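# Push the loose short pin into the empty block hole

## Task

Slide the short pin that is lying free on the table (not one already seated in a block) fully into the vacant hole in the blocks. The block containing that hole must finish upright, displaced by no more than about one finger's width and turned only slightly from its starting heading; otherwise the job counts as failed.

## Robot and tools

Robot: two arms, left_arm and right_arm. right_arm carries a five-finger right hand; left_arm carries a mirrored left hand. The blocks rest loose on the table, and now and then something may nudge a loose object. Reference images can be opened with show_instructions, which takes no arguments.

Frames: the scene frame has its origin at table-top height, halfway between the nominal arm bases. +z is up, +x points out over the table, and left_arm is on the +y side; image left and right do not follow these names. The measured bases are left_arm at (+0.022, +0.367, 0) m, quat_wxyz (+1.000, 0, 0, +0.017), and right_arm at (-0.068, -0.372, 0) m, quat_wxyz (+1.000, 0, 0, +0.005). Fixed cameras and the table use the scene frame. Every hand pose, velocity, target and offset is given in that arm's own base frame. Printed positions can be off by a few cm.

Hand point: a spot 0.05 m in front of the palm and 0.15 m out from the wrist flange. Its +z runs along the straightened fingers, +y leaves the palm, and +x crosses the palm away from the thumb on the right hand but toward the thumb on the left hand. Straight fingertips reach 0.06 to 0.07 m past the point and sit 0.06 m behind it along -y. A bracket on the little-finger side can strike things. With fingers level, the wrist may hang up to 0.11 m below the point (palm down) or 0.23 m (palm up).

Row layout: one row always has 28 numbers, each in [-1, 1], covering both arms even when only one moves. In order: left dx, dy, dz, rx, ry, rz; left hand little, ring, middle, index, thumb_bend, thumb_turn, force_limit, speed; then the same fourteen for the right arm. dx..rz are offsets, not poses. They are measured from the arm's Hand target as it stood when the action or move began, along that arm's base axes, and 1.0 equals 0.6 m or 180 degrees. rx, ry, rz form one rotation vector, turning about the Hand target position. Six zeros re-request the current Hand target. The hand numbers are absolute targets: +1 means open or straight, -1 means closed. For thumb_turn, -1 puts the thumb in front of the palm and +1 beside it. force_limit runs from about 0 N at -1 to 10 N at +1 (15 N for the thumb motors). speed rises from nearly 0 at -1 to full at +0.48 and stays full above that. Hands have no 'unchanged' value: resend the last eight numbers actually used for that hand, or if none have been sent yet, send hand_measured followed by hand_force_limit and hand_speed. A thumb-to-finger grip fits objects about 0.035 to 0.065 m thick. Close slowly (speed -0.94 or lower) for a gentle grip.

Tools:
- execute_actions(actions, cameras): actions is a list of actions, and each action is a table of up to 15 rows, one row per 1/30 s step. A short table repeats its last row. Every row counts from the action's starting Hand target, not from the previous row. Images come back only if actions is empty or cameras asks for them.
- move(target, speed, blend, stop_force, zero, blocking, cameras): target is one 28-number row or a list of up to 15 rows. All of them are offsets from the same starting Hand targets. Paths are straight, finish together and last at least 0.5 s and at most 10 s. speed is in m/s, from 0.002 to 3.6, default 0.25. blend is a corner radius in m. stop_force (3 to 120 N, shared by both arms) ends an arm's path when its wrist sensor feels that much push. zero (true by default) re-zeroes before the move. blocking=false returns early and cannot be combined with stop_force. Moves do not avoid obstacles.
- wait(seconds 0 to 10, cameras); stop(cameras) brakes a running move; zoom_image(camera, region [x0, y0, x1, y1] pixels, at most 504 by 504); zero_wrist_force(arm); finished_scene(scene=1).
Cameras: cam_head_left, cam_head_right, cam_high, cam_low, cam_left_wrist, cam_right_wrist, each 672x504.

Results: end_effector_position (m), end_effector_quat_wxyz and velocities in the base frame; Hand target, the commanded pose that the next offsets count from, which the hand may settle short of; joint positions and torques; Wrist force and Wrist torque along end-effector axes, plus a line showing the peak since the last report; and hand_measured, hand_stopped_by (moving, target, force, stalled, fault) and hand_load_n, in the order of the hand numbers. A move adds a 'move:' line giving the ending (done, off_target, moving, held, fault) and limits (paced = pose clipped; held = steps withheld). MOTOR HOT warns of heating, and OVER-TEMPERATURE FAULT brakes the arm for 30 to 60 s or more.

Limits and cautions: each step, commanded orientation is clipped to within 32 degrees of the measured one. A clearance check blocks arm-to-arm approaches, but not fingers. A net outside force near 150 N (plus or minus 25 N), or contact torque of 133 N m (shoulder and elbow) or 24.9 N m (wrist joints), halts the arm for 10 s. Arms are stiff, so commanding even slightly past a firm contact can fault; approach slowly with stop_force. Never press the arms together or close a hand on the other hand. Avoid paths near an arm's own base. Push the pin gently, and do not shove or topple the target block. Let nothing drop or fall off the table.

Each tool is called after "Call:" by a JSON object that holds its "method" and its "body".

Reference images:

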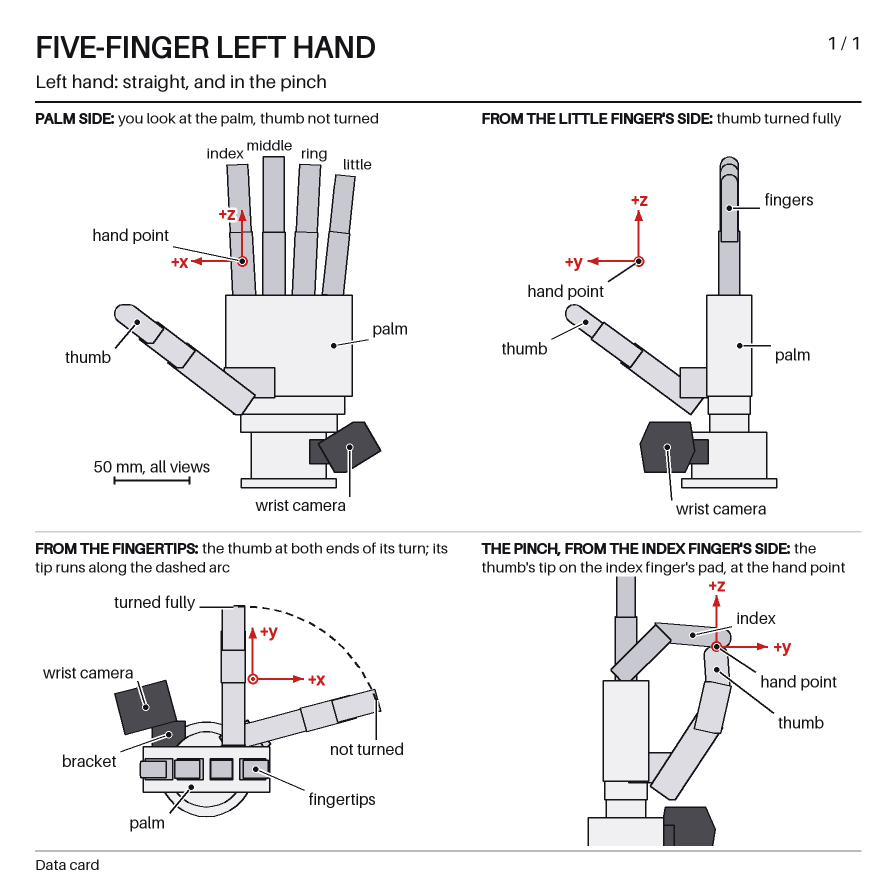

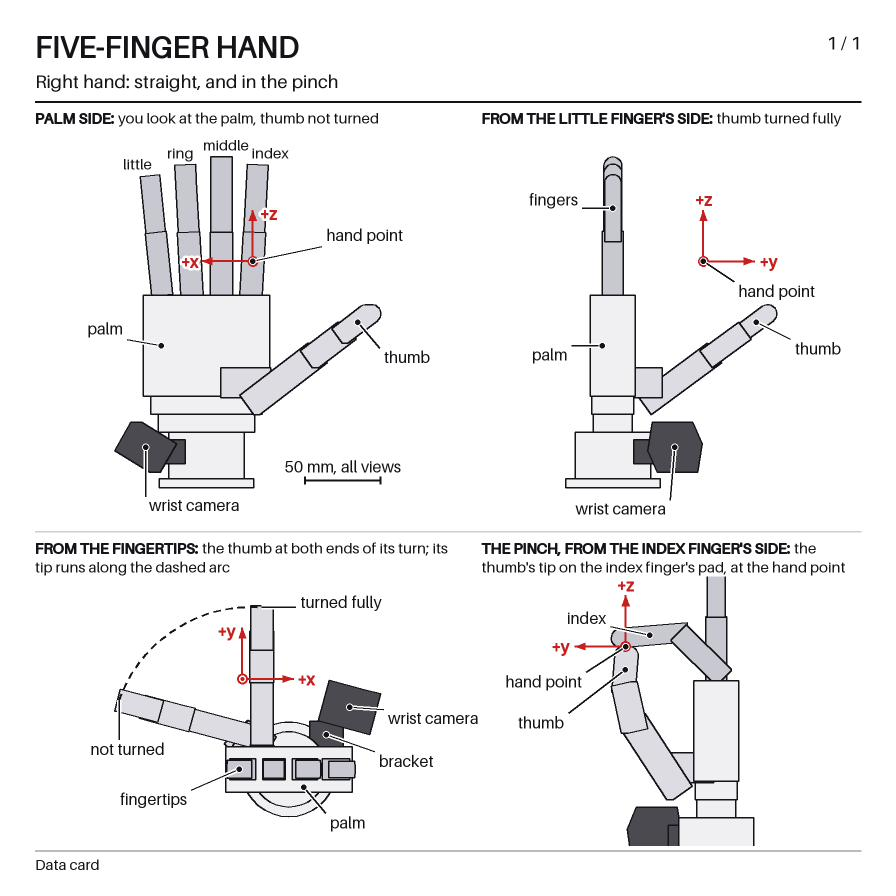

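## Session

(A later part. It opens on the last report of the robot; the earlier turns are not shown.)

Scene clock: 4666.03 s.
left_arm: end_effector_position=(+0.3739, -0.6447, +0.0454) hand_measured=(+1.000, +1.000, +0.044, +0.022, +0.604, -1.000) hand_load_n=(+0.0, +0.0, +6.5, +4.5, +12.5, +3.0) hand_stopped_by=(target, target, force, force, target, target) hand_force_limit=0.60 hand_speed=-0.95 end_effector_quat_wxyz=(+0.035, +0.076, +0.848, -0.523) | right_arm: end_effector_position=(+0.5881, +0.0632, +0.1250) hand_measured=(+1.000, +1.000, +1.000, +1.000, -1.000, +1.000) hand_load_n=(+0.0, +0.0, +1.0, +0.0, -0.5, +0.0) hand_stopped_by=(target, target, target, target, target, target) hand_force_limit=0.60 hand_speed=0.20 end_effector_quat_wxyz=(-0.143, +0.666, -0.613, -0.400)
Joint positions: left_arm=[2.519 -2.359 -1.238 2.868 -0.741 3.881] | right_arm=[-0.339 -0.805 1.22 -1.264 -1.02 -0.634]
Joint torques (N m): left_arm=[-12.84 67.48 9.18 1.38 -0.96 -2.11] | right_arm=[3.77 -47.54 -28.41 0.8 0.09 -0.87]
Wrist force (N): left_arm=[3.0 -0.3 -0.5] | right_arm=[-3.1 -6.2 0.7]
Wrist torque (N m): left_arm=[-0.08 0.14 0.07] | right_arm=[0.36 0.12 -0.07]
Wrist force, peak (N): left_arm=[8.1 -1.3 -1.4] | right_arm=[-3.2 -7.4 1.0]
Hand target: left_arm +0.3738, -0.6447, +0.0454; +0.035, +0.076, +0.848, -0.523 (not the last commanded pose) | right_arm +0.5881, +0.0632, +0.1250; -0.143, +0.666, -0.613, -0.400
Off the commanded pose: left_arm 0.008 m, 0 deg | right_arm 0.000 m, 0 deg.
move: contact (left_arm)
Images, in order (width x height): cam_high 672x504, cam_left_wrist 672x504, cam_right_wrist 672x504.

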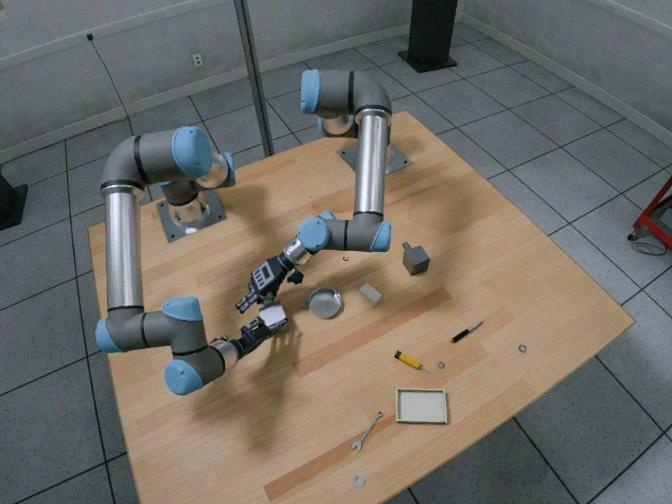

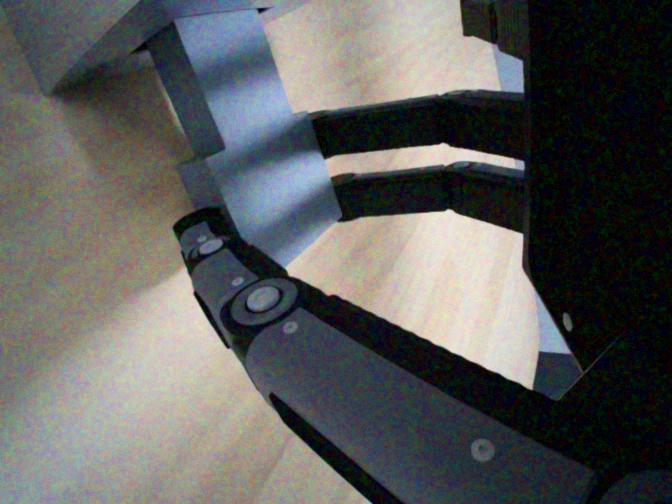

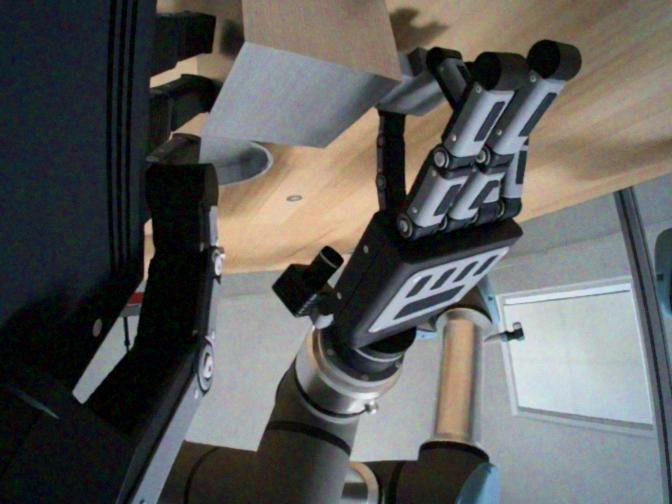

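Call:
{"method": "move", "body": {"target": [0.0050,-0.0007,0,0,0,0,1,1,-0.3,-0.35,0.6,-1,0.6,-0.95,0,0,0,0,0,0,1,1,1,1,-1,1,0.6,0.2], "speed": 0.006, "cameras": []}}

Call:
{"method": "wait", "body": {"seconds": 0.5}}

Scene clock: 4747.53 s.
left_arm: end_effector_position=(+0.3767, -0.6451, +0.0454) hand_measured=(+1.000, +1.000, +0.044, +0.022, +0.604, -1.000) hand_load_n=(+0.0, +0.0, +7.0, +5.5, +11.5, +7.0) hand_stopped_by=(target, target, force, force, target, target) hand_force_limit=0.60 hand_speed=-0.95 end_effector_quat_wxyz=(+0.035, +0.076, +0.848, -0.523) | right_arm: end_effector_position=(+0.5881, +0.0632, +0.1250) hand_measured=(+1.000, +1.000, +1.000, +1.000, -1.000, +1.000) hand_load_n=(+0.0, +0.0, +1.5, +0.0, +0.0, +0.0) hand_stopped_by=(target, target, target, target, target, target) hand_force_limit=0.60 hand_speed=0.20 end_effector_quat_wxyz=(-0.143, +0.666, -0.613, -0.400)
Joint positions: left_arm=[2.522 -2.365 -1.228 2.862 -0.739 3.883] | right_arm=[-0.339 -0.805 1.22 -1.264 -1.02 -0.634]
Joint torques (N m): left_arm=[21.73 39.05 34.52 -0.03 -0.41 2.87] | right_arm=[4.73 -47.67 -23.03 0.78 0.02 -0.85]
Wrist force (N): left_arm=[11.3 -2.9 -0.4] | right_arm=[-3.0 -9.6 -0.9]
Wrist torque (N m): left_arm=[-0.13 0.29 -0.01] | right_arm=[0.49 0.21 -0.15]
Wrist force, peak (N): left_arm=[11.6 -2.6 -0.3] | right_arm=[-3.1 -9.7 -0.6]
Hand target: left_arm +0.3768, -0.6451, +0.0454; +0.035, +0.076, +0.848, -0.523 | right_arm +0.5881, +0.0632, +0.1250; -0.143, +0.666, -0.613, -0.400
Off the commanded pose: left_arm 0.000 m, 0 deg | right_arm 0.000 m, 0 deg.
move: done
No camera images: "cameras" was empty.

Scene clock: 4748.03 s.
left_arm: end_effector_position=(+0.3768, -0.6451, +0.0454) hand_measured=(+1.000, +1.000, +0.044, +0.022, +0.604, -1.000) hand_load_n=(+0.0, +0.0, +7.5, +5.5, +11.5, +7.0) hand_stopped_by=(target, target, force, force, target, target) hand_force_limit=0.60 hand_speed=-0.95 end_effector_quat_wxyz=(+0.035, +0.076, +0.848, -0.523) | right_arm: end_effector_position=(+0.5881, +0.0632, +0.1250) hand_measured=(+1.000, +1.000, +1.000, +1.000, -1.000, +1.000) hand_load_n=(+0.0, +0.0, +1.5, +0.0, +0.0, +0.0) hand_stopped_by=(target, target, target, target, target, target) hand_force_limit=0.60 hand_speed=0.20 end_effector_quat_wxyz=(-0.143, +0.666, -0.613, -0.400)
Joint positions: left_arm=[2.522 -2.365 -1.227 2.861 -0.739 3.883] | right_arm=[-0.339 -0.805 1.22 -1.264 -1.02 -0.634]
Joint torques (N m): left_arm=[21.97 38.33 32.33 -0.02 -0.48 2.86] | right_arm=[5 -47.72 -22.61 0.78 0.08 -0.74]
Wrist force (N): left_arm=[11.7 -2.8 -0.3] | right_arm=[-3.1 -9.5 -1.1]
Wrist torque (N m): left_arm=[-0.11 0.22 0.01] | right_arm=[0.51 0.21 -0.15]
Wrist force, peak (N): left_arm=[11.7 -2.8 -0.4] | right_arm=[-3.1 -9.8 -0.8]
Hand target: left_arm +0.3768, -0.6451, +0.0454; +0.035, +0.076, +0.848, -0.523 | right_arm +0.5881, +0.0632, +0.1250; -0.143, +0.666, -0.613, -0.400
Off the commanded pose: left_arm 0.000 m, 0 deg | right_arm 0.000 m, 0 deg.
wait: 0.50 s; at rest by 0.17 s

Call:
{"method": "move", "body": {"target": [-0.0025,0.0004,0.0025,0,0,0,1,1,-0.3,-0.35,0.6,-1,0.6,-0.95,0,0,0,0,0,0,1,1,1,1,-1,1,0.6,0.2], "speed": 0.006, "cameras": []}}

Call:
{"method": "move", "body": {"target": [0,0,0.0017,0,0,0,1,1,-0.3,-0.35,0.6,-1,0.6,-0.95,0,0,0,0,0,0,1,1,1,1,-1,1,0.6,0.2], "speed": 0.006, "cameras": []}}

Call:
{"method": "move", "body": {"target": [0,0,0.0017,0,0,0,1,1,-0.3,-0.35,0.6,-1,0.6,-0.95,0,0,0,0,0,0,1,1,1,1,-1,1,0.6,0.2], "speed": 0.006, "cameras": []}}

Call:
{"method": "move", "body": {"target": [0,0,0.0017,0,0,0,1,1,-0.3,-0.35,0.6,-1,0.6,-0.95,0,0,0,0,0,0,1,1,1,1,-1,1,0.6,0.2], "speed": 0.006, "cameras": ["cam_left_wrist"]}}

Call:
{"method": "zoom_image", "body": {"camera": "cam_left_wrist", "region": [110, 0, 310, 160]}}

Scene clock: 4770.20 s.
left_arm: end_effector_position=(+0.3755, -0.6449, +0.0468) hand_measured=(+1.000, +1.000, +0.044, +0.022, +0.604, -1.000) hand_load_n=(+0.0, +0.0, +7.5, +4.0, +12.5, +3.5) hand_stopped_by=(target, target, force, force, target, target) hand_force_limit=0.60 hand_speed=-0.95 end_effector_quat_wxyz=(+0.035, +0.076, +0.848, -0.523) | right_arm: end_effector_position=(+0.5881, +0.0632, +0.1250) hand_measured=(+1.000, +1.000, +1.000, +1.000, -1.000, +1.000) hand_load_n=(+0.0, +0.0, +0.0, +0.0, +0.0, +0.0) hand_stopped_by=(target, target, target, target, target, target) hand_force_limit=0.60 hand_speed=0.20 end_effector_quat_wxyz=(-0.143, +0.666, -0.613, -0.400)
Joint positions: left_arm=[2.521 -2.361 -1.231 2.862 -0.74 3.882] | right_arm=[-0.339 -0.805 1.22 -1.264 -1.02 -0.634]
Joint torques (N m): left_arm=[-16.54 66.2 9.88 0.74 -0.52 -2.29] | right_arm=[4.28 -48.21 -17.43 0.7 0.15 -0.91]
Wrist force (N): left_arm=[0.3 0.8 -0.1] | right_arm=[-2.1 -2.2 0.8]
Wrist torque (N m): left_arm=[-0.07 0.06 0.13] | right_arm=[0.21 0.23 0.07]
Wrist force, peak (N): left_arm=[11.8 -2.8 -0.3] | right_arm=[-3.1 -9.9 -0.7]
Hand target: left_arm +0.3753, -0.6449, +0.0469; +0.035, +0.076, +0.848, -0.523 | right_arm +0.5881, +0.0632, +0.1250; -0.143, +0.666, -0.613, -0.400
Off the commanded pose: left_arm 0.000 m, 0 deg | right_arm 0.000 m, 0 deg.
move: done
No camera images: "cameras" was empty.

Scene clock: 4770.90 s.
left_arm: end_effector_position=(+0.3753, -0.6448, +0.0478) hand_measured=(+1.000, +1.000, +0.044, +0.022, +0.604, -1.000) hand_load_n=(+0.0, +0.0, +7.0, +3.5, +13.0, +3.5) hand_stopped_by=(target, target, force, force, target, target) hand_force_limit=0.60 hand_speed=-0.95 end_effector_quat_wxyz=(+0.035, +0.076, +0.848, -0.523) | right_arm: end_effector_position=(+0.5881, +0.0632, +0.1250) hand_measured=(+1.000, +1.000, +1.000, +1.000, -1.000, +1.000) hand_load_n=(+0.0, +0.0, +0.5, +0.0, +0.0, +0.0) hand_stopped_by=(target, target, target, target, target, target) hand_force_limit=0.60 hand_speed=0.20 end_effector_quat_wxyz=(-0.143, +0.666, -0.613, -0.400)
Joint positions: left_arm=[2.521 -2.359 -1.231 2.86 -0.74 3.882] | right_arm=[-0.339 -0.805 1.22 -1.264 -1.02 -0.634]
Joint torques (N m): left_arm=[-14.12 67.01 30.24 -2.11 -0.12 -2.03] | right_arm=[3.95 -47.95 -16.44 0.66 0.26 -0.82]
Wrist force (N): left_arm=[1.0 2.1 0.3] | right_arm=[-2.2 -2.2 0.7]
Wrist torque (N m): left_arm=[-0.04 0.11 0.03] | right_arm=[0.21 0.25 0.06]
Wrist force, peak (N): left_arm=[1.0 2.1 0.3] | right_arm=[-2.3 -2.2 0.8]
Hand target: left_arm +0.3753, -0.6449, +0.0479; +0.035, +0.076, +0.848, -0.523 | right_arm +0.5881, +0.0632, +0.1250; -0.143, +0.666, -0.613, -0.400
Off the commanded pose: left_arm 0.000 m, 0 deg | right_arm 0.000 m, 0 deg.
move: done
No camera images: "cameras" was empty.

Scene clock: 4771.60 s.
left_arm: end_effector_position=(+0.3753, -0.6449, +0.0488) hand_measured=(+1.000, +1.000, +0.044, +0.022, +0.604, -1.000) hand_load_n=(+0.0, +0.0, +7.0, +3.5, +12.5, +4.0) hand_stopped_by=(target, target, force, force, target, target) hand_force_limit=0.60 hand_speed=-0.95 end_effector_quat_wxyz=(+0.035, +0.076, +0.848, -0.523) | right_arm: end_effector_position=(+0.5881, +0.0632, +0.1250) hand_measured=(+1.000, +1.000, +1.000, +1.000, -1.000, +1.000) hand_load_n=(+0.0, +0.0, +0.5, +0.0, +0.0, +0.0) hand_stopped_by=(target, target, target, target, target, target) hand_force_limit=0.60 hand_speed=0.20 end_effector_quat_wxyz=(-0.143, +0.666, -0.613, -0.400)
Joint positions: left_arm=[2.521 -2.358 -1.23 2.858 -0.74 3.882] | right_arm=[-0.339 -0.805 1.22 -1.264 -1.02 -0.634]
Joint torques (N m): left_arm=[-14.64 67.73 29.6 -2.13 -0.25 -1.59] | right_arm=[4.29 -48.19 -16.05 0.87 0.22 -0.77]
Wrist force (N): left_arm=[1.2 2.4 0.6] | right_arm=[-2.0 -2.0 1.0]
Wrist torque (N m): left_arm=[-0.06 0.10 0.04] | right_arm=[0.22 0.21 0.09]
Wrist force, peak (N): left_arm=[1.1 2.5 0.2] | right_arm=[-2.2 -2.3 0.9]
Hand target: left_arm +0.3753, -0.6449, +0.0489; +0.035, +0.076, +0.848, -0.523 | right_arm +0.5881, +0.0632, +0.1250; -0.143, +0.666, -0.613, -0.400
Off the commanded pose: left_arm 0.000 m, 0 deg | right_arm 0.000 m, 0 deg.
move: done
No camera images: "cameras" was empty.

Scene clock: 4772.30 s.
left_arm: end_effector_position=(+0.3753, -0.6449, +0.0499) hand_measured=(+1.000, +1.000, +0.044, +0.022, +0.604, -1.000) hand_load_n=(+0.0, +0.0, +7.0, +3.5, +12.5, +3.5) hand_stopped_by=(target, target, force, force, target, target) hand_force_limit=0.60 hand_speed=-0.95 end_effector_quat_wxyz=(+0.035, +0.076, +0.848, -0.523) | right_arm: end_effector_position=(+0.5881, +0.0632, +0.1250) hand_measured=(+1.000, +1.000, +1.000, +1.000, -1.000, +1.000) hand_load_n=(+0.0, +0.0, +0.5, +0.0, +0.0, +0.0) hand_stopped_by=(target, target, target, target, target, target) hand_force_limit=0.60 hand_speed=0.20 end_effector_quat_wxyz=(-0.143, +0.666, -0.613, -0.400)
Joint positions: left_arm=[2.521 -2.357 -1.229 2.856 -0.74 3.882] | right_arm=[-0.339 -0.805 1.22 -1.264 -1.02 -0.634]
Joint torques (N m): left_arm=[-12.73 68.23 30.47 -2.49 -0.19 -1.14] | right_arm=[4.01 -47.75 -13.12 0.74 0.27 -0.83]
Wrist force (N): left_arm=[0.9 2.4 0.5] | right_arm=[-2.2 -2.3 0.8]
Wrist torque (N m): left_arm=[-0.06 0.15 0.02] | right_arm=[0.20 0.25 0.06]
Wrist force, peak (N): left_arm=[1.4 2.8 0.2] | right_arm=[-2.2 -2.3 0.9]
Hand target: left_arm +0.3753, -0.6449, +0.0499; +0.035, +0.076, +0.848, -0.523 | right_arm +0.5881, +0.0632, +0.1250; -0.143, +0.666, -0.613, -0.400
Off the commanded pose: left_arm 0.000 m, 0 deg | right_arm 0.000 m, 0 deg.
move: done
Images, in order (width x height): cam_left_wrist 672x504.

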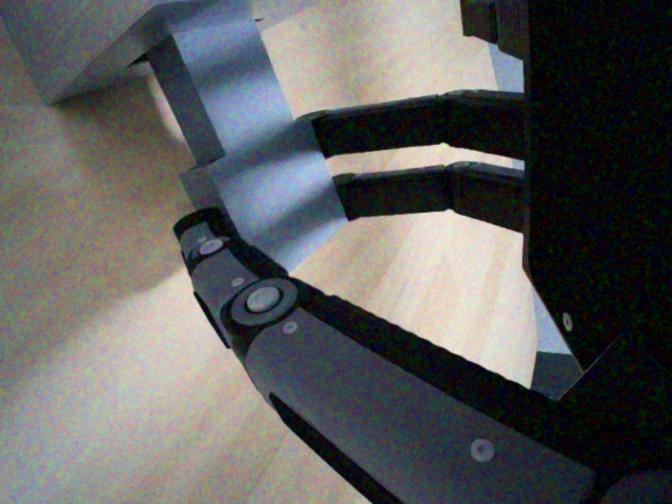

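Scaled by 2.520 from the camera's 672x504 image, which has a finer 960x720 frame.

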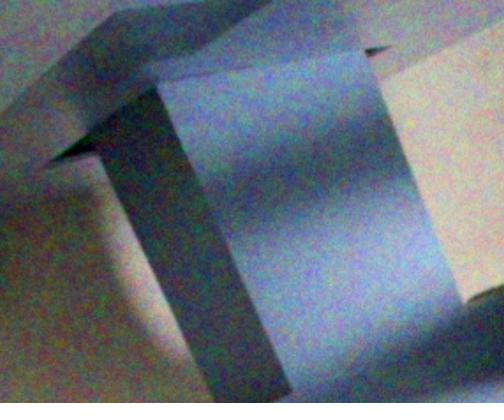

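Call:
{"method": "move", "body": {"target": [-0.0050,0.0007,-0.0050,0,0,0,1,1,-0.35,-0.4,0.6,-1,1.0,-0.95,0,0,0,0,0,0,1,1,1,1,-1,1,0.6,0.2], "speed": 0.01, "cameras": []}}

Call:
{"method": "move", "body": {"target": [0,0,-0.015,0,0,0,1,1,-0.35,-0.4,0.6,-1,1.0,-0.95,0,0,0,0,0,0,1,1,1,1,-1,1,0.6,0.2], "speed": 0.008, "stop_force": 3, "cameras": ["cam_left_wrist"]}}

Call:
{"method": "zoom_image", "body": {"camera": "cam_left_wrist", "region": [110, 0, 310, 160]}}

Scene clock: 4800.63 s.
left_arm: end_effector_position=(+0.3724, -0.6444, +0.0470) hand_measured=(+1.000, +1.000, +0.032, -0.004, +0.606, -1.000) hand_load_n=(+0.0, +0.0, +7.0, +10.5, +19.5, +1.5) hand_stopped_by=(target, target, force, force, target, target) hand_force_limit=1.00 hand_speed=-0.95 end_effector_quat_wxyz=(+0.035, +0.076, +0.848, -0.523) | right_arm: end_effector_position=(+0.5881, +0.0632, +0.1250) hand_measured=(+1.000, +1.000, +1.000, +1.000, -1.000, +1.000) hand_load_n=(+0.0, +0.0, +0.0, +0.0, +0.0, +0.0) hand_stopped_by=(target, target, target, target, target, target) hand_force_limit=0.60 hand_speed=0.20 end_effector_quat_wxyz=(-0.143, +0.666, -0.613, -0.400)
Joint positions: left_arm=[2.518 -2.355 -1.241 2.867 -0.742 3.88] | right_arm=[-0.339 -0.805 1.22 -1.264 -1.02 -0.634]
Joint torques (N m): left_arm=[-17.08 66.38 8.94 0.71 -0.53 -2.29] | right_arm=[4.16 -47.3 -8.59 0.66 0.32 -0.7]
Wrist force (N): left_arm=[0.3 0.6 -0.4] | right_arm=[-2.0 -1.2 1.2]
Wrist torque (N m): left_arm=[-0.07 0.05 0.15] | right_arm=[0.14 0.24 0.10]
Wrist force, peak (N): left_arm=[1.2 2.8 0.2] | right_arm=[-2.2 -2.4 0.9]
Hand target: left_arm +0.3723, -0.6444, +0.0469; +0.035, +0.076, +0.848, -0.523 | right_arm +0.5881, +0.0632, +0.1250; -0.143, +0.666, -0.613, -0.400
Off the commanded pose: left_arm 0.000 m, 0 deg | right_arm 0.000 m, 0 deg.
move: done
No camera images: "cameras" was empty.

Scene clock: 4802.97 s.
left_arm: end_effector_position=(+0.3723, -0.6444, +0.0393) hand_measured=(+1.000, +1.000, +0.032, -0.004, +0.606, -1.000) hand_load_n=(+0.0, -0.5, +7.5, +11.5, +19.0, +1.0) hand_stopped_by=(target, target, force, force, target, target) hand_force_limit=1.00 hand_speed=-0.95 end_effector_quat_wxyz=(+0.035, +0.076, +0.848, -0.523) | right_arm: end_effector_position=(+0.5881, +0.0632, +0.1250) hand_measured=(+1.000, +1.000, +1.000, +1.000, -1.000, +1.000) hand_load_n=(+0.0, +0.0, +0.5, +0.0, +0.0, +0.0) hand_stopped_by=(target, target, target, target, target, target) hand_force_limit=0.60 hand_speed=0.20 end_effector_quat_wxyz=(-0.143, +0.666, -0.613, -0.400)
Joint positions: left_arm=[2.518 -2.363 -1.248 2.882 -0.742 3.88] | right_arm=[-0.339 -0.805 1.22 -1.264 -1.02 -0.634]
Joint torques (N m): left_arm=[-13.53 65.93 28.15 -2.56 -0.53 -2.12] | right_arm=[4.17 -48.24 -6.65 0.63 0.15 -0.83]
Wrist force (N): left_arm=[0.7 -1.0 -0.9] | right_arm=[-2.0 -1.3 1.2]
Wrist torque (N m): left_arm=[-0.10 0.02 0.24] | right_arm=[0.13 0.25 0.09]
Wrist force, peak (N): left_arm=[1.3 -2.6 -1.1] | right_arm=[-2.0 -1.3 1.3]
Hand target: left_arm +0.3723, -0.6444, +0.0393; +0.035, +0.076, +0.848, -0.523 (not the last commanded pose) | right_arm +0.5881, +0.0632, +0.1250; -0.143, +0.666, -0.613, -0.400
Off the commanded pose: left_arm 0.001 m, 0 deg | right_arm 0.000 m, 0 deg.
move: contact (left_arm)
Images, in order (width x height): cam_left_wrist 672x504.

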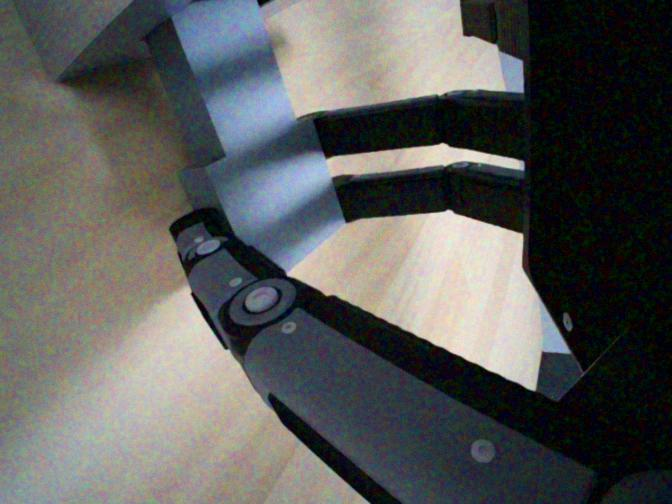

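Scaled by 2.520 from the camera's 672x504 image, which has a finer 960x720 frame.

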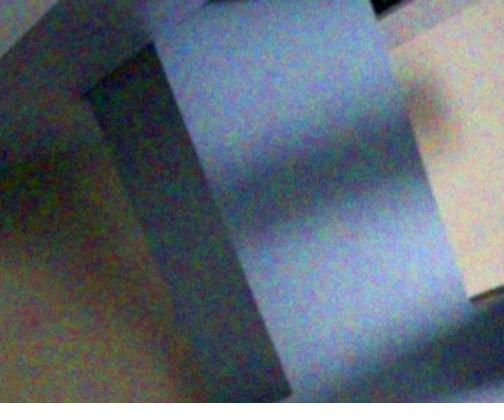

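Call:
{"method": "move", "body": {"target": [0,0,-0.0025,0,0,0,1,1,-0.35,-0.4,0.6,-1,1.0,-0.95,0,0,0,0,0,0,1,1,1,1,-1,1,0.6,0.2], "speed": 0.008, "cameras": []}}

Call:
{"method": "move", "body": {"target": [0,0,-0.0017,0,0,0,1,1,-0.35,-0.4,0.6,-1,1.0,-0.95,0,0,0,0,0,0,1,1,1,1,-1,1,0.6,0.2], "speed": 0.008, "cameras": ["cam_left_wrist"]}}

Call:
{"method": "zoom_image", "body": {"camera": "cam_left_wrist", "region": [110, 0, 310, 160]}}

Scene clock: 4814.80 s.
left_arm: end_effector_position=(+0.3723, -0.6444, +0.0379) hand_measured=(+1.000, +1.000, +0.032, -0.004, +0.606, -1.000) hand_load_n=(+0.0, +0.0, +7.5, +11.5, +18.5, +0.5) hand_stopped_by=(target, target, force, force, target, target) hand_force_limit=1.00 hand_speed=-0.95 end_effector_quat_wxyz=(+0.035, +0.076, +0.848, -0.523) | right_arm: end_effector_position=(+0.5881, +0.0632, +0.1250) hand_measured=(+1.000, +1.000, +1.000, +1.000, -1.000, +1.000) hand_load_n=(+0.0, +0.0, +0.0, +0.0, +0.0, +0.0) hand_stopped_by=(target, target, target, target, target, target) hand_force_limit=0.60 hand_speed=0.20 end_effector_quat_wxyz=(-0.143, +0.666, -0.613, -0.400)
Joint positions: left_arm=[2.518 -2.365 -1.249 2.885 -0.742 3.88] | right_arm=[-0.339 -0.805 1.22 -1.264 -1.02 -0.634]
Joint torques (N m): left_arm=[-13.19 35.04 8.3 0.56 -0.24 -1.36] | right_arm=[3.17 -48 -7.27 0.71 0.46 -0.8]
Wrist force (N): left_arm=[0.9 -2.5 -0.9] | right_arm=[-1.8 -1.2 1.1]
Wrist torque (N m): left_arm=[-0.14 0.03 0.30] | right_arm=[0.16 0.22 0.11]
Wrist force, peak (N): left_arm=[1.4 -2.7 -1.4] | right_arm=[-2.1 -1.2 1.3]
Hand target: left_arm +0.3723, -0.6444, +0.0378; +0.035, +0.076, +0.848, -0.523 | right_arm +0.5881, +0.0632, +0.1250; -0.143, +0.666, -0.613, -0.400
Off the commanded pose: left_arm 0.000 m, 0 deg | right_arm 0.000 m, 0 deg.
move: done
No camera images: "cameras" was empty.

Scene clock: 4815.50 s.
left_arm: end_effector_position=(+0.3723, -0.6444, +0.0368) hand_measured=(+1.000, +1.000, +0.032, -0.004, +0.606, -1.000) hand_load_n=(+0.0, -0.5, +7.5, +11.5, +18.5, +0.5) hand_stopped_by=(target, target, force, force, target, target) hand_force_limit=1.00 hand_speed=-0.95 end_effector_quat_wxyz=(+0.035, +0.076, +0.848, -0.523) | right_arm: end_effector_position=(+0.5881, +0.0632, +0.1250) hand_measured=(+1.000, +1.000, +1.000, +1.000, -1.000, +1.000) hand_load_n=(+0.0, +0.0, +0.5, +0.0, +0.0, +0.0) hand_stopped_by=(target, target, target, target, target, target) hand_force_limit=0.60 hand_speed=0.20 end_effector_quat_wxyz=(-0.143, +0.666, -0.613, -0.400)
Joint positions: left_arm=[2.518 -2.366 -1.249 2.887 -0.742 3.88] | right_arm=[-0.339 -0.805 1.22 -1.264 -1.02 -0.634]
Joint torques (N m): left_arm=[-13.91 35.46 8.26 0.71 -0.54 -1.07] | right_arm=[4.02 -48.17 -7.09 0.55 0.38 -0.78]
Wrist force (N): left_arm=[1.1 -2.5 -0.9] | right_arm=[-1.8 -1.2 1.2]
Wrist torque (N m): left_arm=[-0.11 0.00 0.32] | right_arm=[0.16 0.21 0.11]
Wrist force, peak (N): left_arm=[1.3 -3.0 -1.1] | right_arm=[-2.1 -1.2 1.3]
Hand target: left_arm +0.3723, -0.6444, +0.0368; +0.035, +0.076, +0.848, -0.523 | right_arm +0.5881, +0.0632, +0.1250; -0.143, +0.666, -0.613, -0.400
Off the commanded pose: left_arm 0.000 m, 0 deg | right_arm 0.000 m, 0 deg.
move: done
Images, in order (width x height): cam_left_wrist 672x504.

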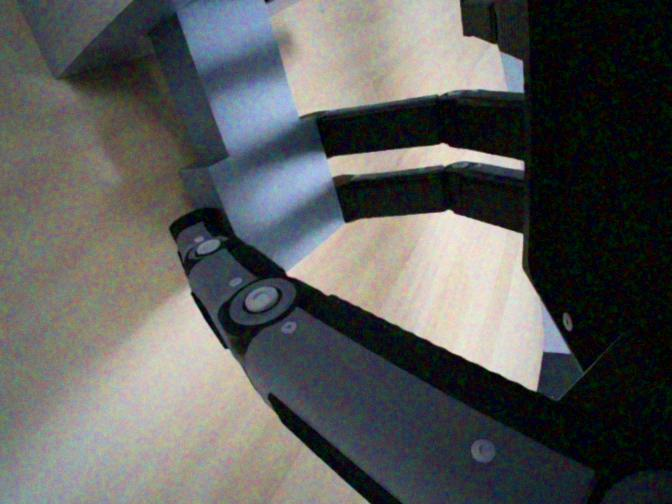

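Scaled by 2.520 from the camera's 672x504 image, which has a finer 960x720 frame.

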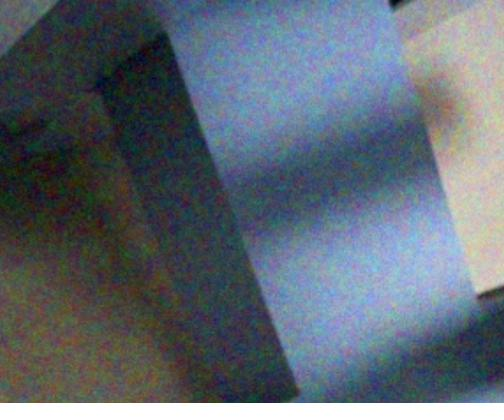

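Call:
{"method": "move", "body": {"target": [0,0,-0.0017,0,0,0,1,1,-0.35,-0.4,0.6,-1,1.0,-0.95,0,0,0,0,0,0,1,1,1,1,-1,1,0.6,0.2], "speed": 0.008, "cameras": []}}

Call:
{"method": "move", "body": {"target": [0,0,-0.0017,0,0,0,1,1,-0.35,-0.4,0.6,-1,1.0,-0.95,0,0,0,0,0,0,1,1,1,1,-1,1,0.6,0.2], "speed": 0.008, "cameras": ["cam_left_wrist"]}}

Call:
{"method": "zoom_image", "body": {"camera": "cam_left_wrist", "region": [60, 0, 360, 260]}}

Scene clock: 4824.97 s.
left_arm: end_effector_position=(+0.3723, -0.6444, +0.0358) hand_measured=(+1.000, +1.000, +0.032, -0.004, +0.606, -1.000) hand_load_n=(+0.0, -0.5, +8.0, +12.0, +18.5, +0.0) hand_stopped_by=(target, target, force, force, target, target) hand_force_limit=1.00 hand_speed=-0.95 end_effector_quat_wxyz=(+0.035, +0.076, +0.848, -0.523) | right_arm: end_effector_position=(+0.5881, +0.0632, +0.1250) hand_measured=(+1.000, +1.000, +1.000, +1.000, -1.000, +1.000) hand_load_n=(+0.0, +0.0, +0.0, +0.0, +0.0, +0.0) hand_stopped_by=(target, target, target, target, target, target) hand_force_limit=0.60 hand_speed=0.20 end_effector_quat_wxyz=(-0.143, +0.666, -0.613, -0.400)
Joint positions: left_arm=[2.518 -2.367 -1.25 2.889 -0.742 3.88] | right_arm=[-0.339 -0.805 1.22 -1.264 -1.02 -0.634]
Joint torques (N m): left_arm=[-14.29 36.37 6.62 0.64 -0.5 -0.25] | right_arm=[4.02 -47.34 -6.86 0.46 0.65 -0.73]
Wrist force (N): left_arm=[1.6 -2.9 -0.9] | right_arm=[-1.9 -1.2 1.1]
Wrist torque (N m): left_arm=[-0.12 0.00 0.34] | right_arm=[0.17 0.23 0.10]
Wrist force, peak (N): left_arm=[1.2 -3.2 -0.9] | right_arm=[-2.1 -1.1 1.3]
Hand target: left_arm +0.3723, -0.6444, +0.0357; +0.035, +0.076, +0.848, -0.523 | right_arm +0.5881, +0.0632, +0.1250; -0.143, +0.666, -0.613, -0.400
Off the commanded pose: left_arm 0.000 m, 0 deg | right_arm 0.000 m, 0 deg.
move: done
No camera images: "cameras" was empty.

Scene clock: 4825.67 s.
left_arm: end_effector_position=(+0.3723, -0.6444, +0.0348) hand_measured=(+1.000, +1.000, +0.032, -0.004, +0.606, -1.000) hand_load_n=(+0.0, +0.0, +8.5, +12.0, +18.0, -0.5) hand_stopped_by=(target, target, force, force, target, target) hand_force_limit=1.00 hand_speed=-0.95 end_effector_quat_wxyz=(+0.035, +0.076, +0.848, -0.523) | right_arm: end_effector_position=(+0.5881, +0.0632, +0.1250) hand_measured=(+1.000, +1.000, +1.000, +1.000, -1.000, +1.000) hand_load_n=(+0.0, +0.0, +0.5, +0.0, +0.0, +0.0) hand_stopped_by=(target, target, target, target, target, target) hand_force_limit=0.60 hand_speed=0.20 end_effector_quat_wxyz=(-0.143, +0.666, -0.613, -0.400)
Joint positions: left_arm=[2.518 -2.368 -1.251 2.891 -0.742 3.88] | right_arm=[-0.339 -0.805 1.22 -1.264 -1.02 -0.634]
Joint torques (N m): left_arm=[-13.76 35 6.96 0.68 -0.38 0.16] | right_arm=[3.29 -48.57 -6.81 0.41 0.68 -0.5]
Wrist force (N): left_arm=[1.7 -3.4 -0.9] | right_arm=[-1.8 -1.1 1.1]
Wrist torque (N m): left_arm=[-0.12 0.05 0.35] | right_arm=[0.17 0.22 0.11]
Wrist force, peak (N): left_arm=[1.7 -3.4 -0.9] | right_arm=[-2.2 -1.1 1.1]
Hand target: left_arm +0.3723, -0.6444, +0.0347; +0.035, +0.076, +0.848, -0.523 | right_arm +0.5881, +0.0632, +0.1250; -0.143, +0.666, -0.613, -0.400
Off the commanded pose: left_arm 0.000 m, 0 deg | right_arm 0.000 m, 0 deg.
move: done
Images, in order (width x height): cam_left_wrist 672x504.

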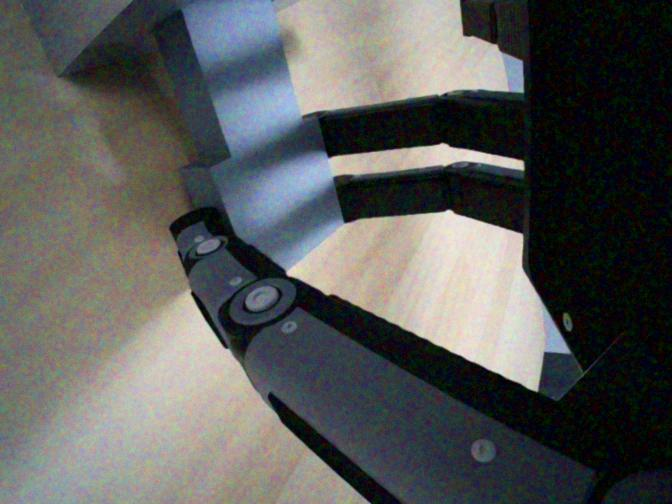

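Scaled by 1.680 from the camera's 672x504 image, which has a finer 960x720 frame.

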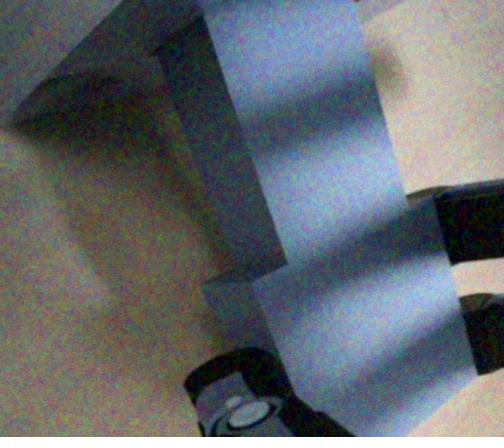

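Call:
{"method": "move", "body": {"target": [0,0,0.0222,0,0,0,1,1,-0.35,-0.4,0.6,-1,1.0,-0.95,0,0,0,0,0,0,1,1,1,1,-1,1,0.6,0.2], "speed": 0.01, "cameras": ["cam_left_wrist"]}}

Call:
{"method": "zoom_image", "body": {"camera": "cam_left_wrist", "region": [60, 0, 360, 260]}}

Scene clock: 4863.07 s.
left_arm: end_effector_position=(+0.3723, -0.6444, +0.0478) hand_measured=(+1.000, +1.000, +0.032, -0.004, +0.606, -1.000) hand_load_n=(+0.0, +0.0, +6.5, +11.0, +20.0, +2.5) hand_stopped_by=(target, target, force, force, target, target) hand_force_limit=1.00 hand_speed=-0.95 end_effector_quat_wxyz=(+0.035, +0.076, +0.848, -0.523) | right_arm: end_effector_position=(+0.5881, +0.0632, +0.1250) hand_measured=(+1.000, +1.000, +1.000, +1.000, -1.000, +1.000) hand_load_n=(+0.0, +0.0, +0.0, +0.0, +0.0, +0.0) hand_stopped_by=(target, target, target, target, target, target) hand_force_limit=0.60 hand_speed=0.20 end_effector_quat_wxyz=(-0.143, +0.666, -0.613, -0.400)
Joint positions: left_arm=[2.518 -2.354 -1.241 2.866 -0.742 3.88] | right_arm=[-0.339 -0.805 1.22 -1.264 -1.02 -0.634]
Joint torques (N m): left_arm=[-13.03 67.65 29.5 -1.91 -0.35 -2.03] | right_arm=[2.03 -48.57 -6.5 0.43 0.66 -0.7]
Wrist force (N): left_arm=[1.1 2.7 0.0] | right_arm=[-1.7 -1.2 1.2]
Wrist torque (N m): left_arm=[-0.03 0.09 0.00] | right_arm=[0.15 0.20 0.12]
Wrist force, peak (N): left_arm=[1.8 -3.7 -0.8] | right_arm=[-2.0 -1.2 1.5]
Hand target: left_arm +0.3723, -0.6444, +0.0480; +0.035, +0.076, +0.848, -0.523 | right_arm +0.5881, +0.0632, +0.1250; -0.143, +0.666, -0.613, -0.400
Off the commanded pose: left_arm 0.000 m, 0 deg | right_arm 0.000 m, 0 deg.
move: done
Images, in order (width x height): cam_left_wrist 672x504.

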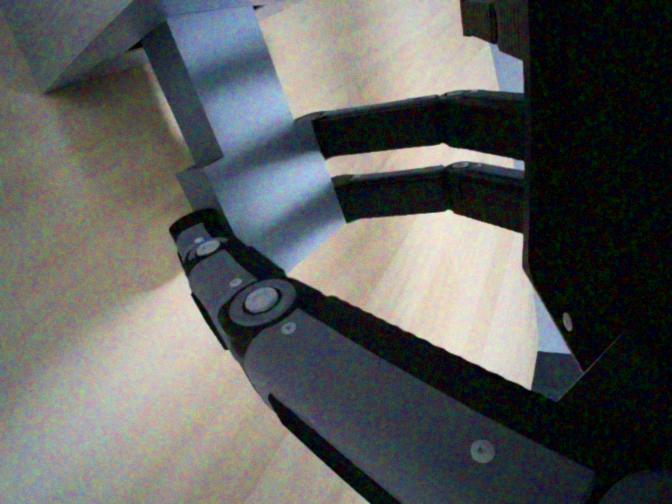

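Scaled by 1.680 from the camera's 672x504 image, which has a finer 960x720 frame.

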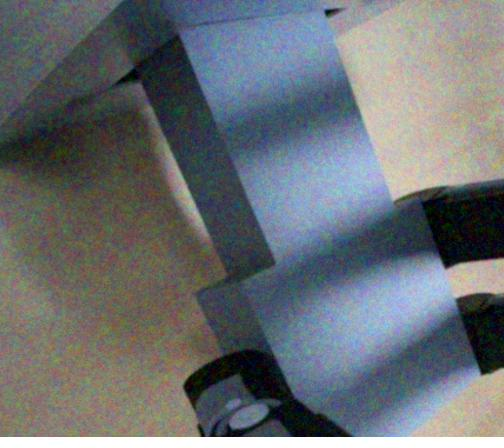

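Call:
{"method": "move", "body": {"target": [0.0004,0.0033,-0.0063,0,0,0,1,1,-0.35,-0.4,0.6,-1,1.0,-0.95,0,0,0,0,0,0,1,1,1,1,-1,1,0.6,0.2], "speed": 0.01, "cameras": []}}

Call:
{"method": "move", "body": {"target": [0.0002,0.0013,0,0,0,0,1,1,-0.35,-0.4,0.6,-1,1.0,-0.95,0,0,0,0,0,0,1,1,1,1,-1,1,0.6,0.2], "speed": 0.01, "cameras": []}}

Call:
{"method": "move", "body": {"target": [0.0002,0.0013,0,0,0,0,1,1,-0.35,-0.4,0.6,-1,1.0,-0.95,0,0,0,0,0,0,1,1,1,1,-1,1,0.6,0.2], "speed": 0.01, "cameras": []}}

Scene clock: 4874.17 s.
left_arm: end_effector_position=(+0.3726, -0.6426, +0.0445) hand_measured=(+1.000, +1.000, +0.032, -0.004, +0.606, -1.000) hand_load_n=(+0.0, +0.0, +9.0, +11.0, +18.5, -2.0) hand_stopped_by=(target, target, force, force, target, target) hand_force_limit=1.00 hand_speed=-0.95 end_effector_quat_wxyz=(+0.035, +0.076, +0.848, -0.523) | right_arm: end_effector_position=(+0.5881, +0.0632, +0.1250) hand_measured=(+1.000, +1.000, +1.000, +1.000, -1.000, +1.000) hand_load_n=(+0.0, +0.0, +0.0, +0.0, +0.0, +0.0) hand_stopped_by=(target, target, target, target, target, target) hand_force_limit=0.60 hand_speed=0.20 end_effector_quat_wxyz=(-0.143, +0.666, -0.613, -0.400)
Joint positions: left_arm=[2.521 -2.355 -1.248 2.873 -0.74 3.882] | right_arm=[-0.339 -0.805 1.22 -1.264 -1.02 -0.634]
Joint torques (N m): left_arm=[14.98 37.1 6.57 0.53 1.82 1.97] | right_arm=[3.48 -48.43 -6.44 0.43 0.76 -0.6]
Wrist force (N): left_arm=[0.3 -1.4 1.5] | right_arm=[-1.7 -0.4 1.1]
Wrist torque (N m): left_arm=[-0.05 0.19 0.19] | right_arm=[0.14 0.27 0.13]
Wrist force, peak (N): left_arm=[1.2 2.8 -0.1] | right_arm=[-2.1 -1.2 1.3]
Hand target: left_arm +0.3726, -0.6425, +0.0443; +0.035, +0.076, +0.848, -0.523 | right_arm +0.5881, +0.0632, +0.1250; -0.143, +0.666, -0.613, -0.400
Off the commanded pose: left_arm 0.000 m, 0 deg | right_arm 0.000 m, 0 deg.
move: done
No camera images: "cameras" was empty.

Scene clock: 4874.87 s.
left_arm: end_effector_position=(+0.3727, -0.6417, +0.0442) hand_measured=(+1.000, +1.000, +0.034, -0.004, +0.606, -1.000) hand_load_n=(+0.0, +0.0, +9.5, +11.0, +18.5, -2.5) hand_stopped_by=(target, target, force, force, target, target) hand_force_limit=1.00 hand_speed=-0.95 end_effector_quat_wxyz=(+0.035, +0.076, +0.848, -0.523) | right_arm: end_effector_position=(+0.5881, +0.0632, +0.1250) hand_measured=(+1.000, +1.000, +1.000, +1.000, -1.000, +1.000) hand_load_n=(+0.0, +0.0, +0.5, +0.0, +0.0, +0.0) hand_stopped_by=(target, target, target, target, target, target) hand_force_limit=0.60 hand_speed=0.20 end_effector_quat_wxyz=(-0.143, +0.666, -0.613, -0.400)
Joint positions: left_arm=[2.522 -2.354 -1.25 2.873 -0.739 3.884] | right_arm=[-0.339 -0.805 1.22 -1.264 -1.02 -0.634]
Joint torques (N m): left_arm=[15.43 65.4 6.61 0.42 1.6 2.08] | right_arm=[2.94 -48.43 -7.12 0.47 0.78 -0.7]
Wrist force (N): left_arm=[1.5 -1.5 2.3] | right_arm=[-1.9 -0.7 1.3]
Wrist torque (N m): left_arm=[-0.05 0.26 0.21] | right_arm=[0.11 0.23 0.12]
Wrist force, peak (N): left_arm=[1.5 -1.5 2.3] | right_arm=[-1.9 -0.5 1.3]
Hand target: left_arm +0.3727, -0.6417, +0.0443; +0.035, +0.076, +0.848, -0.523 | right_arm +0.5881, +0.0632, +0.1250; -0.143, +0.666, -0.613, -0.400
Off the commanded pose: left_arm 0.000 m, 0 deg | right_arm 0.000 m, 0 deg.
move: done
No camera images: "cameras" was empty.

Scene clock: 4875.57 s.
left_arm: end_effector_position=(+0.3728, -0.6410, +0.0443) hand_measured=(+1.000, +1.000, +0.034, -0.004, +0.606, -1.000) hand_load_n=(+0.0, +0.0, +10.0, +11.0, +18.5, -3.0) hand_stopped_by=(target, target, force, force, target, target) hand_force_limit=1.00 hand_speed=-0.95 end_effector_quat_wxyz=(+0.035, +0.076, +0.848, -0.523) | right_arm: end_effector_position=(+0.5881, +0.0632, +0.1250) hand_measured=(+1.000, +1.000, +1.000, +1.000, -1.000, +1.000) hand_load_n=(+0.0, +0.0, +0.0, +0.0, +0.0, -0.5) hand_stopped_by=(target, target, target, target, target, target) hand_force_limit=0.60 hand_speed=0.20 end_effector_quat_wxyz=(-0.143, +0.666, -0.613, -0.400)
Joint positions: left_arm=[2.523 -2.353 -1.252 2.873 -0.738 3.885] | right_arm=[-0.339 -0.805 1.22 -1.264 -1.02 -0.634]
Joint torques (N m): left_arm=[15.32 66.7 7.05 0.68 1.39 2.08] | right_arm=[2.49 -48.32 -8.04 0.45 0.77 -0.62]
Wrist force (N): left_arm=[2.1 -1.2 2.5] | right_arm=[-2.2 -1.6 1.3]
Wrist torque (N m): left_arm=[0.02 0.25 0.21] | right_arm=[0.13 0.21 0.08]
Wrist force, peak (N): left_arm=[2.1 -1.5 2.6] | right_arm=[-2.2 -1.6 1.3]
Hand target: left_arm +0.3728, -0.6409, +0.0443; +0.035, +0.076, +0.848, -0.523 | right_arm +0.5881, +0.0632, +0.1250; -0.143, +0.666, -0.613, -0.400
Off the commanded pose: left_arm 0.000 m, 0 deg | right_arm 0.000 m, 0 deg.
move: done
No camera images: "cameras" was empty.

Call:
{"method": "move", "body": {"target": [-0.0010,-0.0075,0,0,0,0,1,1,-0.35,-0.4,0.6,-1,1.0,-0.95,0,0,0,0,0,0,1,1,1,1,-1,1,0.6,0.2], "speed": 0.01, "cameras": []}}

Call:
{"method": "move", "body": {"target": [-0.0002,-0.0017,0,0,0,0,1,1,-0.35,-0.4,0.6,-1,1.0,-0.95,0,0,0,0,0,0,1,1,1,1,-1,1,0.6,0.2], "speed": 0.01, "cameras": []}}

Call:
{"method": "move", "body": {"target": [-0.0002,-0.0017,0,0,0,0,1,1,-0.35,-0.4,0.6,-1,1.0,-0.95,0,0,0,0,0,0,1,1,1,1,-1,1,0.6,0.2], "speed": 0.01, "cameras": ["cam_left_wrist","cam_right_wrist"]}}

Call:
{"method": "zoom_image", "body": {"camera": "cam_left_wrist", "region": [60, 0, 360, 260]}}

Call:
{"method": "zoom_image", "body": {"camera": "cam_right_wrist", "region": [340, 10, 480, 130]}}

Scene clock: 4889.87 s.
left_arm: end_effector_position=(+0.3722, -0.6452, +0.0443) hand_measured=(+1.000, +1.000, +0.034, -0.004, +0.606, -1.000) hand_load_n=(+0.0, +0.0, +7.0, +11.0, +19.5, +1.0) hand_stopped_by=(target, target, force, force, target, target) hand_force_limit=1.00 hand_speed=-0.95 end_effector_quat_wxyz=(+0.035, +0.076, +0.848, -0.523) | right_arm: end_effector_position=(+0.5881, +0.0632, +0.1250) hand_measured=(+1.000, +1.000, +1.000, +1.000, -1.000, +1.000) hand_load_n=(+0.0, +0.0, +0.5, +0.5, +0.0, +0.0) hand_stopped_by=(target, target, target, target, target, target) hand_force_limit=0.60 hand_speed=0.20 end_effector_quat_wxyz=(-0.143, +0.666, -0.613, -0.400)
Joint positions: left_arm=[2.517 -2.359 -1.242 2.873 -0.743 3.878] | right_arm=[-0.339 -0.805 1.22 -1.264 -1.02 -0.634]
Joint torques (N m): left_arm=[-15.97 37.94 27.79 -2.49 -0.71 -2.18] | right_arm=[3.53 -46.94 -10.72 0.41 0.82 -0.59]
Wrist force (N): left_arm=[0.2 0.9 -0.2] | right_arm=[-2.1 -1.4 1.3]
Wrist torque (N m): left_arm=[-0.03 0.06 0.14] | right_arm=[0.17 0.19 0.10]
Wrist force, peak (N): left_arm=[2.4 -1.7 2.8] | right_arm=[-2.5 -1.5 1.2]
Hand target: left_arm +0.3722, -0.6454, +0.0443; +0.035, +0.076, +0.848, -0.523 | right_arm +0.5881, +0.0632, +0.1250; -0.143, +0.666, -0.613, -0.400
Off the commanded pose: left_arm 0.000 m, 0 deg | right_arm 0.000 m, 0 deg.
move: done
No camera images: "cameras" was empty.

Scene clock: 4890.57 s.
left_arm: end_effector_position=(+0.3721, -0.6463, +0.0442) hand_measured=(+1.000, +1.000, +0.034, -0.004, +0.606, -1.000) hand_load_n=(+0.0, +0.0, +6.0, +11.5, +20.0, +3.5) hand_stopped_by=(target, target, force, force, target, target) hand_force_limit=1.00 hand_speed=-0.95 end_effector_quat_wxyz=(+0.035, +0.076, +0.848, -0.523) | right_arm: end_effector_position=(+0.5881, +0.0632, +0.1250) hand_measured=(+1.000, +1.000, +1.000, +1.000, -1.000, +1.000) hand_load_n=(+0.0, +0.0, +0.5, +0.0, +0.0, +0.0) hand_stopped_by=(target, target, target, target, target, target) hand_force_limit=0.60 hand_speed=0.20 end_effector_quat_wxyz=(-0.143, +0.666, -0.613, -0.400)
Joint positions: left_arm=[2.515 -2.36 -1.239 2.872 -0.744 3.877] | right_arm=[-0.339 -0.805 1.22 -1.264 -1.02 -0.634]
Joint torques (N m): left_arm=[-17.13 38.91 29.81 -2.32 -0.7 -2.25] | right_arm=[3.25 -47.87 -11.46 0.52 0.91 -0.53]
Wrist force (N): left_arm=[0.5 1.5 -1.7] | right_arm=[-2.3 -1.5 1.1]
Wrist torque (N m): left_arm=[-0.09 -0.03 0.11] | right_arm=[0.17 0.22 0.08]
Wrist force, peak (N): left_arm=[0.5 1.5 -1.7] | right_arm=[-2.5 -1.5 1.3]
Hand target: left_arm +0.3721, -0.6464, +0.0443; +0.035, +0.076, +0.848, -0.523 | right_arm +0.5881, +0.0632, +0.1250; -0.143, +0.666, -0.613, -0.400
Off the commanded pose: left_arm 0.000 m, 0 deg | right_arm 0.000 m, 0 deg.
move: done
No camera images: "cameras" was empty.

Scene clock: 4891.27 s.
left_arm: end_effector_position=(+0.3720, -0.6474, +0.0443) hand_measured=(+1.000, +1.000, +0.034, -0.004, +0.606, -1.000) hand_load_n=(+0.0, +0.0, +5.5, +11.5, +20.0, +3.5) hand_stopped_by=(target, target, force, force, target, target) hand_force_limit=1.00 hand_speed=-0.95 end_effector_quat_wxyz=(+0.035, +0.076, +0.848, -0.523) | right_arm: end_effector_position=(+0.5881, +0.0632, +0.1250) hand_measured=(+1.000, +1.000, +1.000, +1.000, -1.000, +1.000) hand_load_n=(+0.0, +0.0, +0.0, +0.0, +0.0, +0.0) hand_stopped_by=(target, target, target, target, target, target) hand_force_limit=0.60 hand_speed=0.20 end_effector_quat_wxyz=(-0.143, +0.666, -0.613, -0.400)
Joint positions: left_arm=[2.514 -2.361 -1.236 2.872 -0.745 3.875] | right_arm=[-0.339 -0.805 1.22 -1.264 -1.02 -0.634]
Joint torques (N m): left_arm=[-17.92 36.59 29.54 -2.26 0.04 -2.32] | right_arm=[2.58 -48.98 -11.4 0.25 0.85 -0.65]
Wrist force (N): left_arm=[-0.3 2.0 -1.3] | right_arm=[-1.5 0.8 1.4]
Wrist torque (N m): left_arm=[-0.07 -0.03 0.09] | right_arm=[0.08 0.28 0.17]
Wrist force, peak (N): left_arm=[-0.1 2.1 -2.0] | right_arm=[-2.3 -1.5 1.1]
Hand target: left_arm +0.3720, -0.6474, +0.0443; +0.035, +0.076, +0.848, -0.523 | right_arm +0.5881, +0.0632, +0.1250; -0.143, +0.666, -0.613, -0.400
Off the commanded pose: left_arm 0.000 m, 0 deg | right_arm 0.000 m, 0 deg.
move: done
Images, in order (width x height): cam_left_wrist 672x504, cam_right_wrist 672x504.

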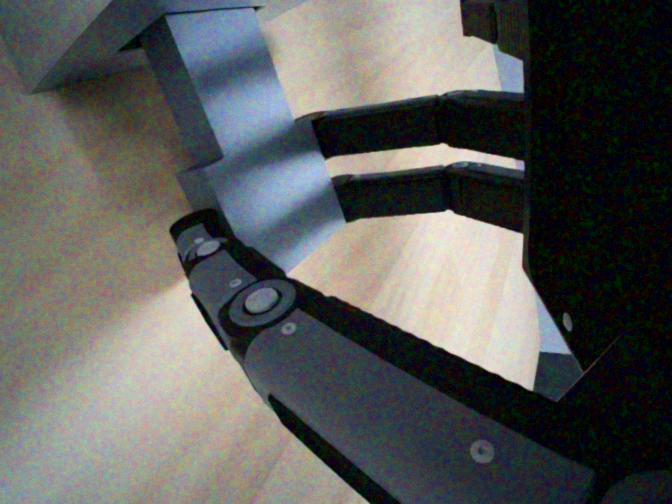

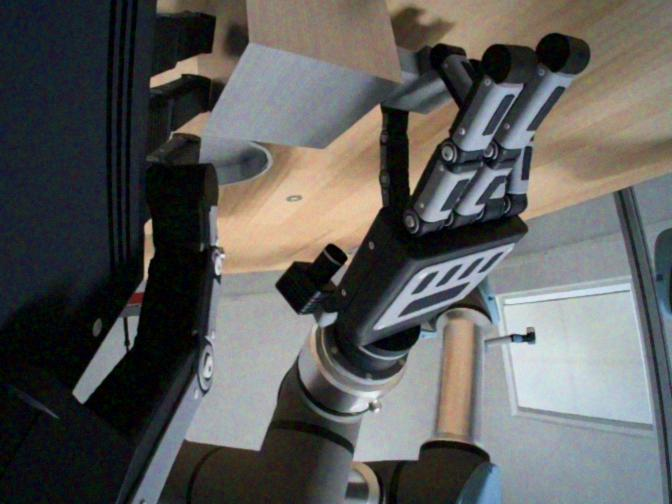

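Scaled by 1.680 from the camera's 672x504 image, which has a finer 960x720 frame.

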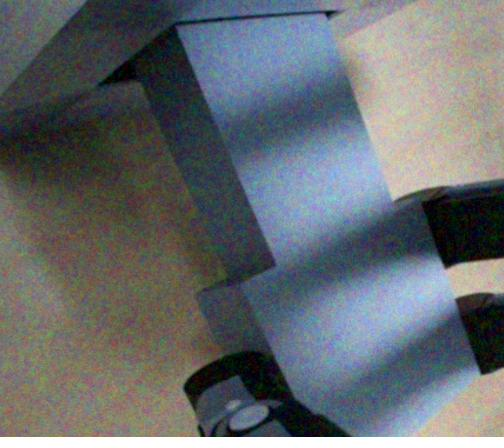

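Scaled by 3.600 from the camera's 672x504 image, which has a finer 960x720 frame.

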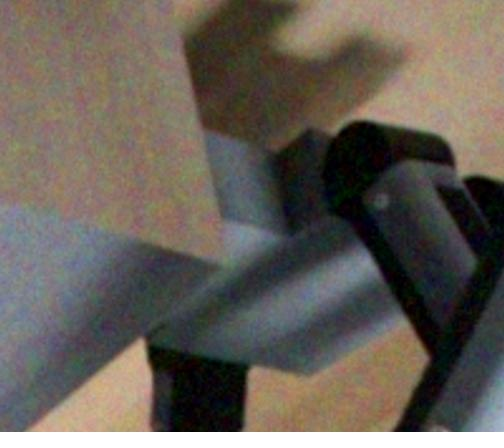

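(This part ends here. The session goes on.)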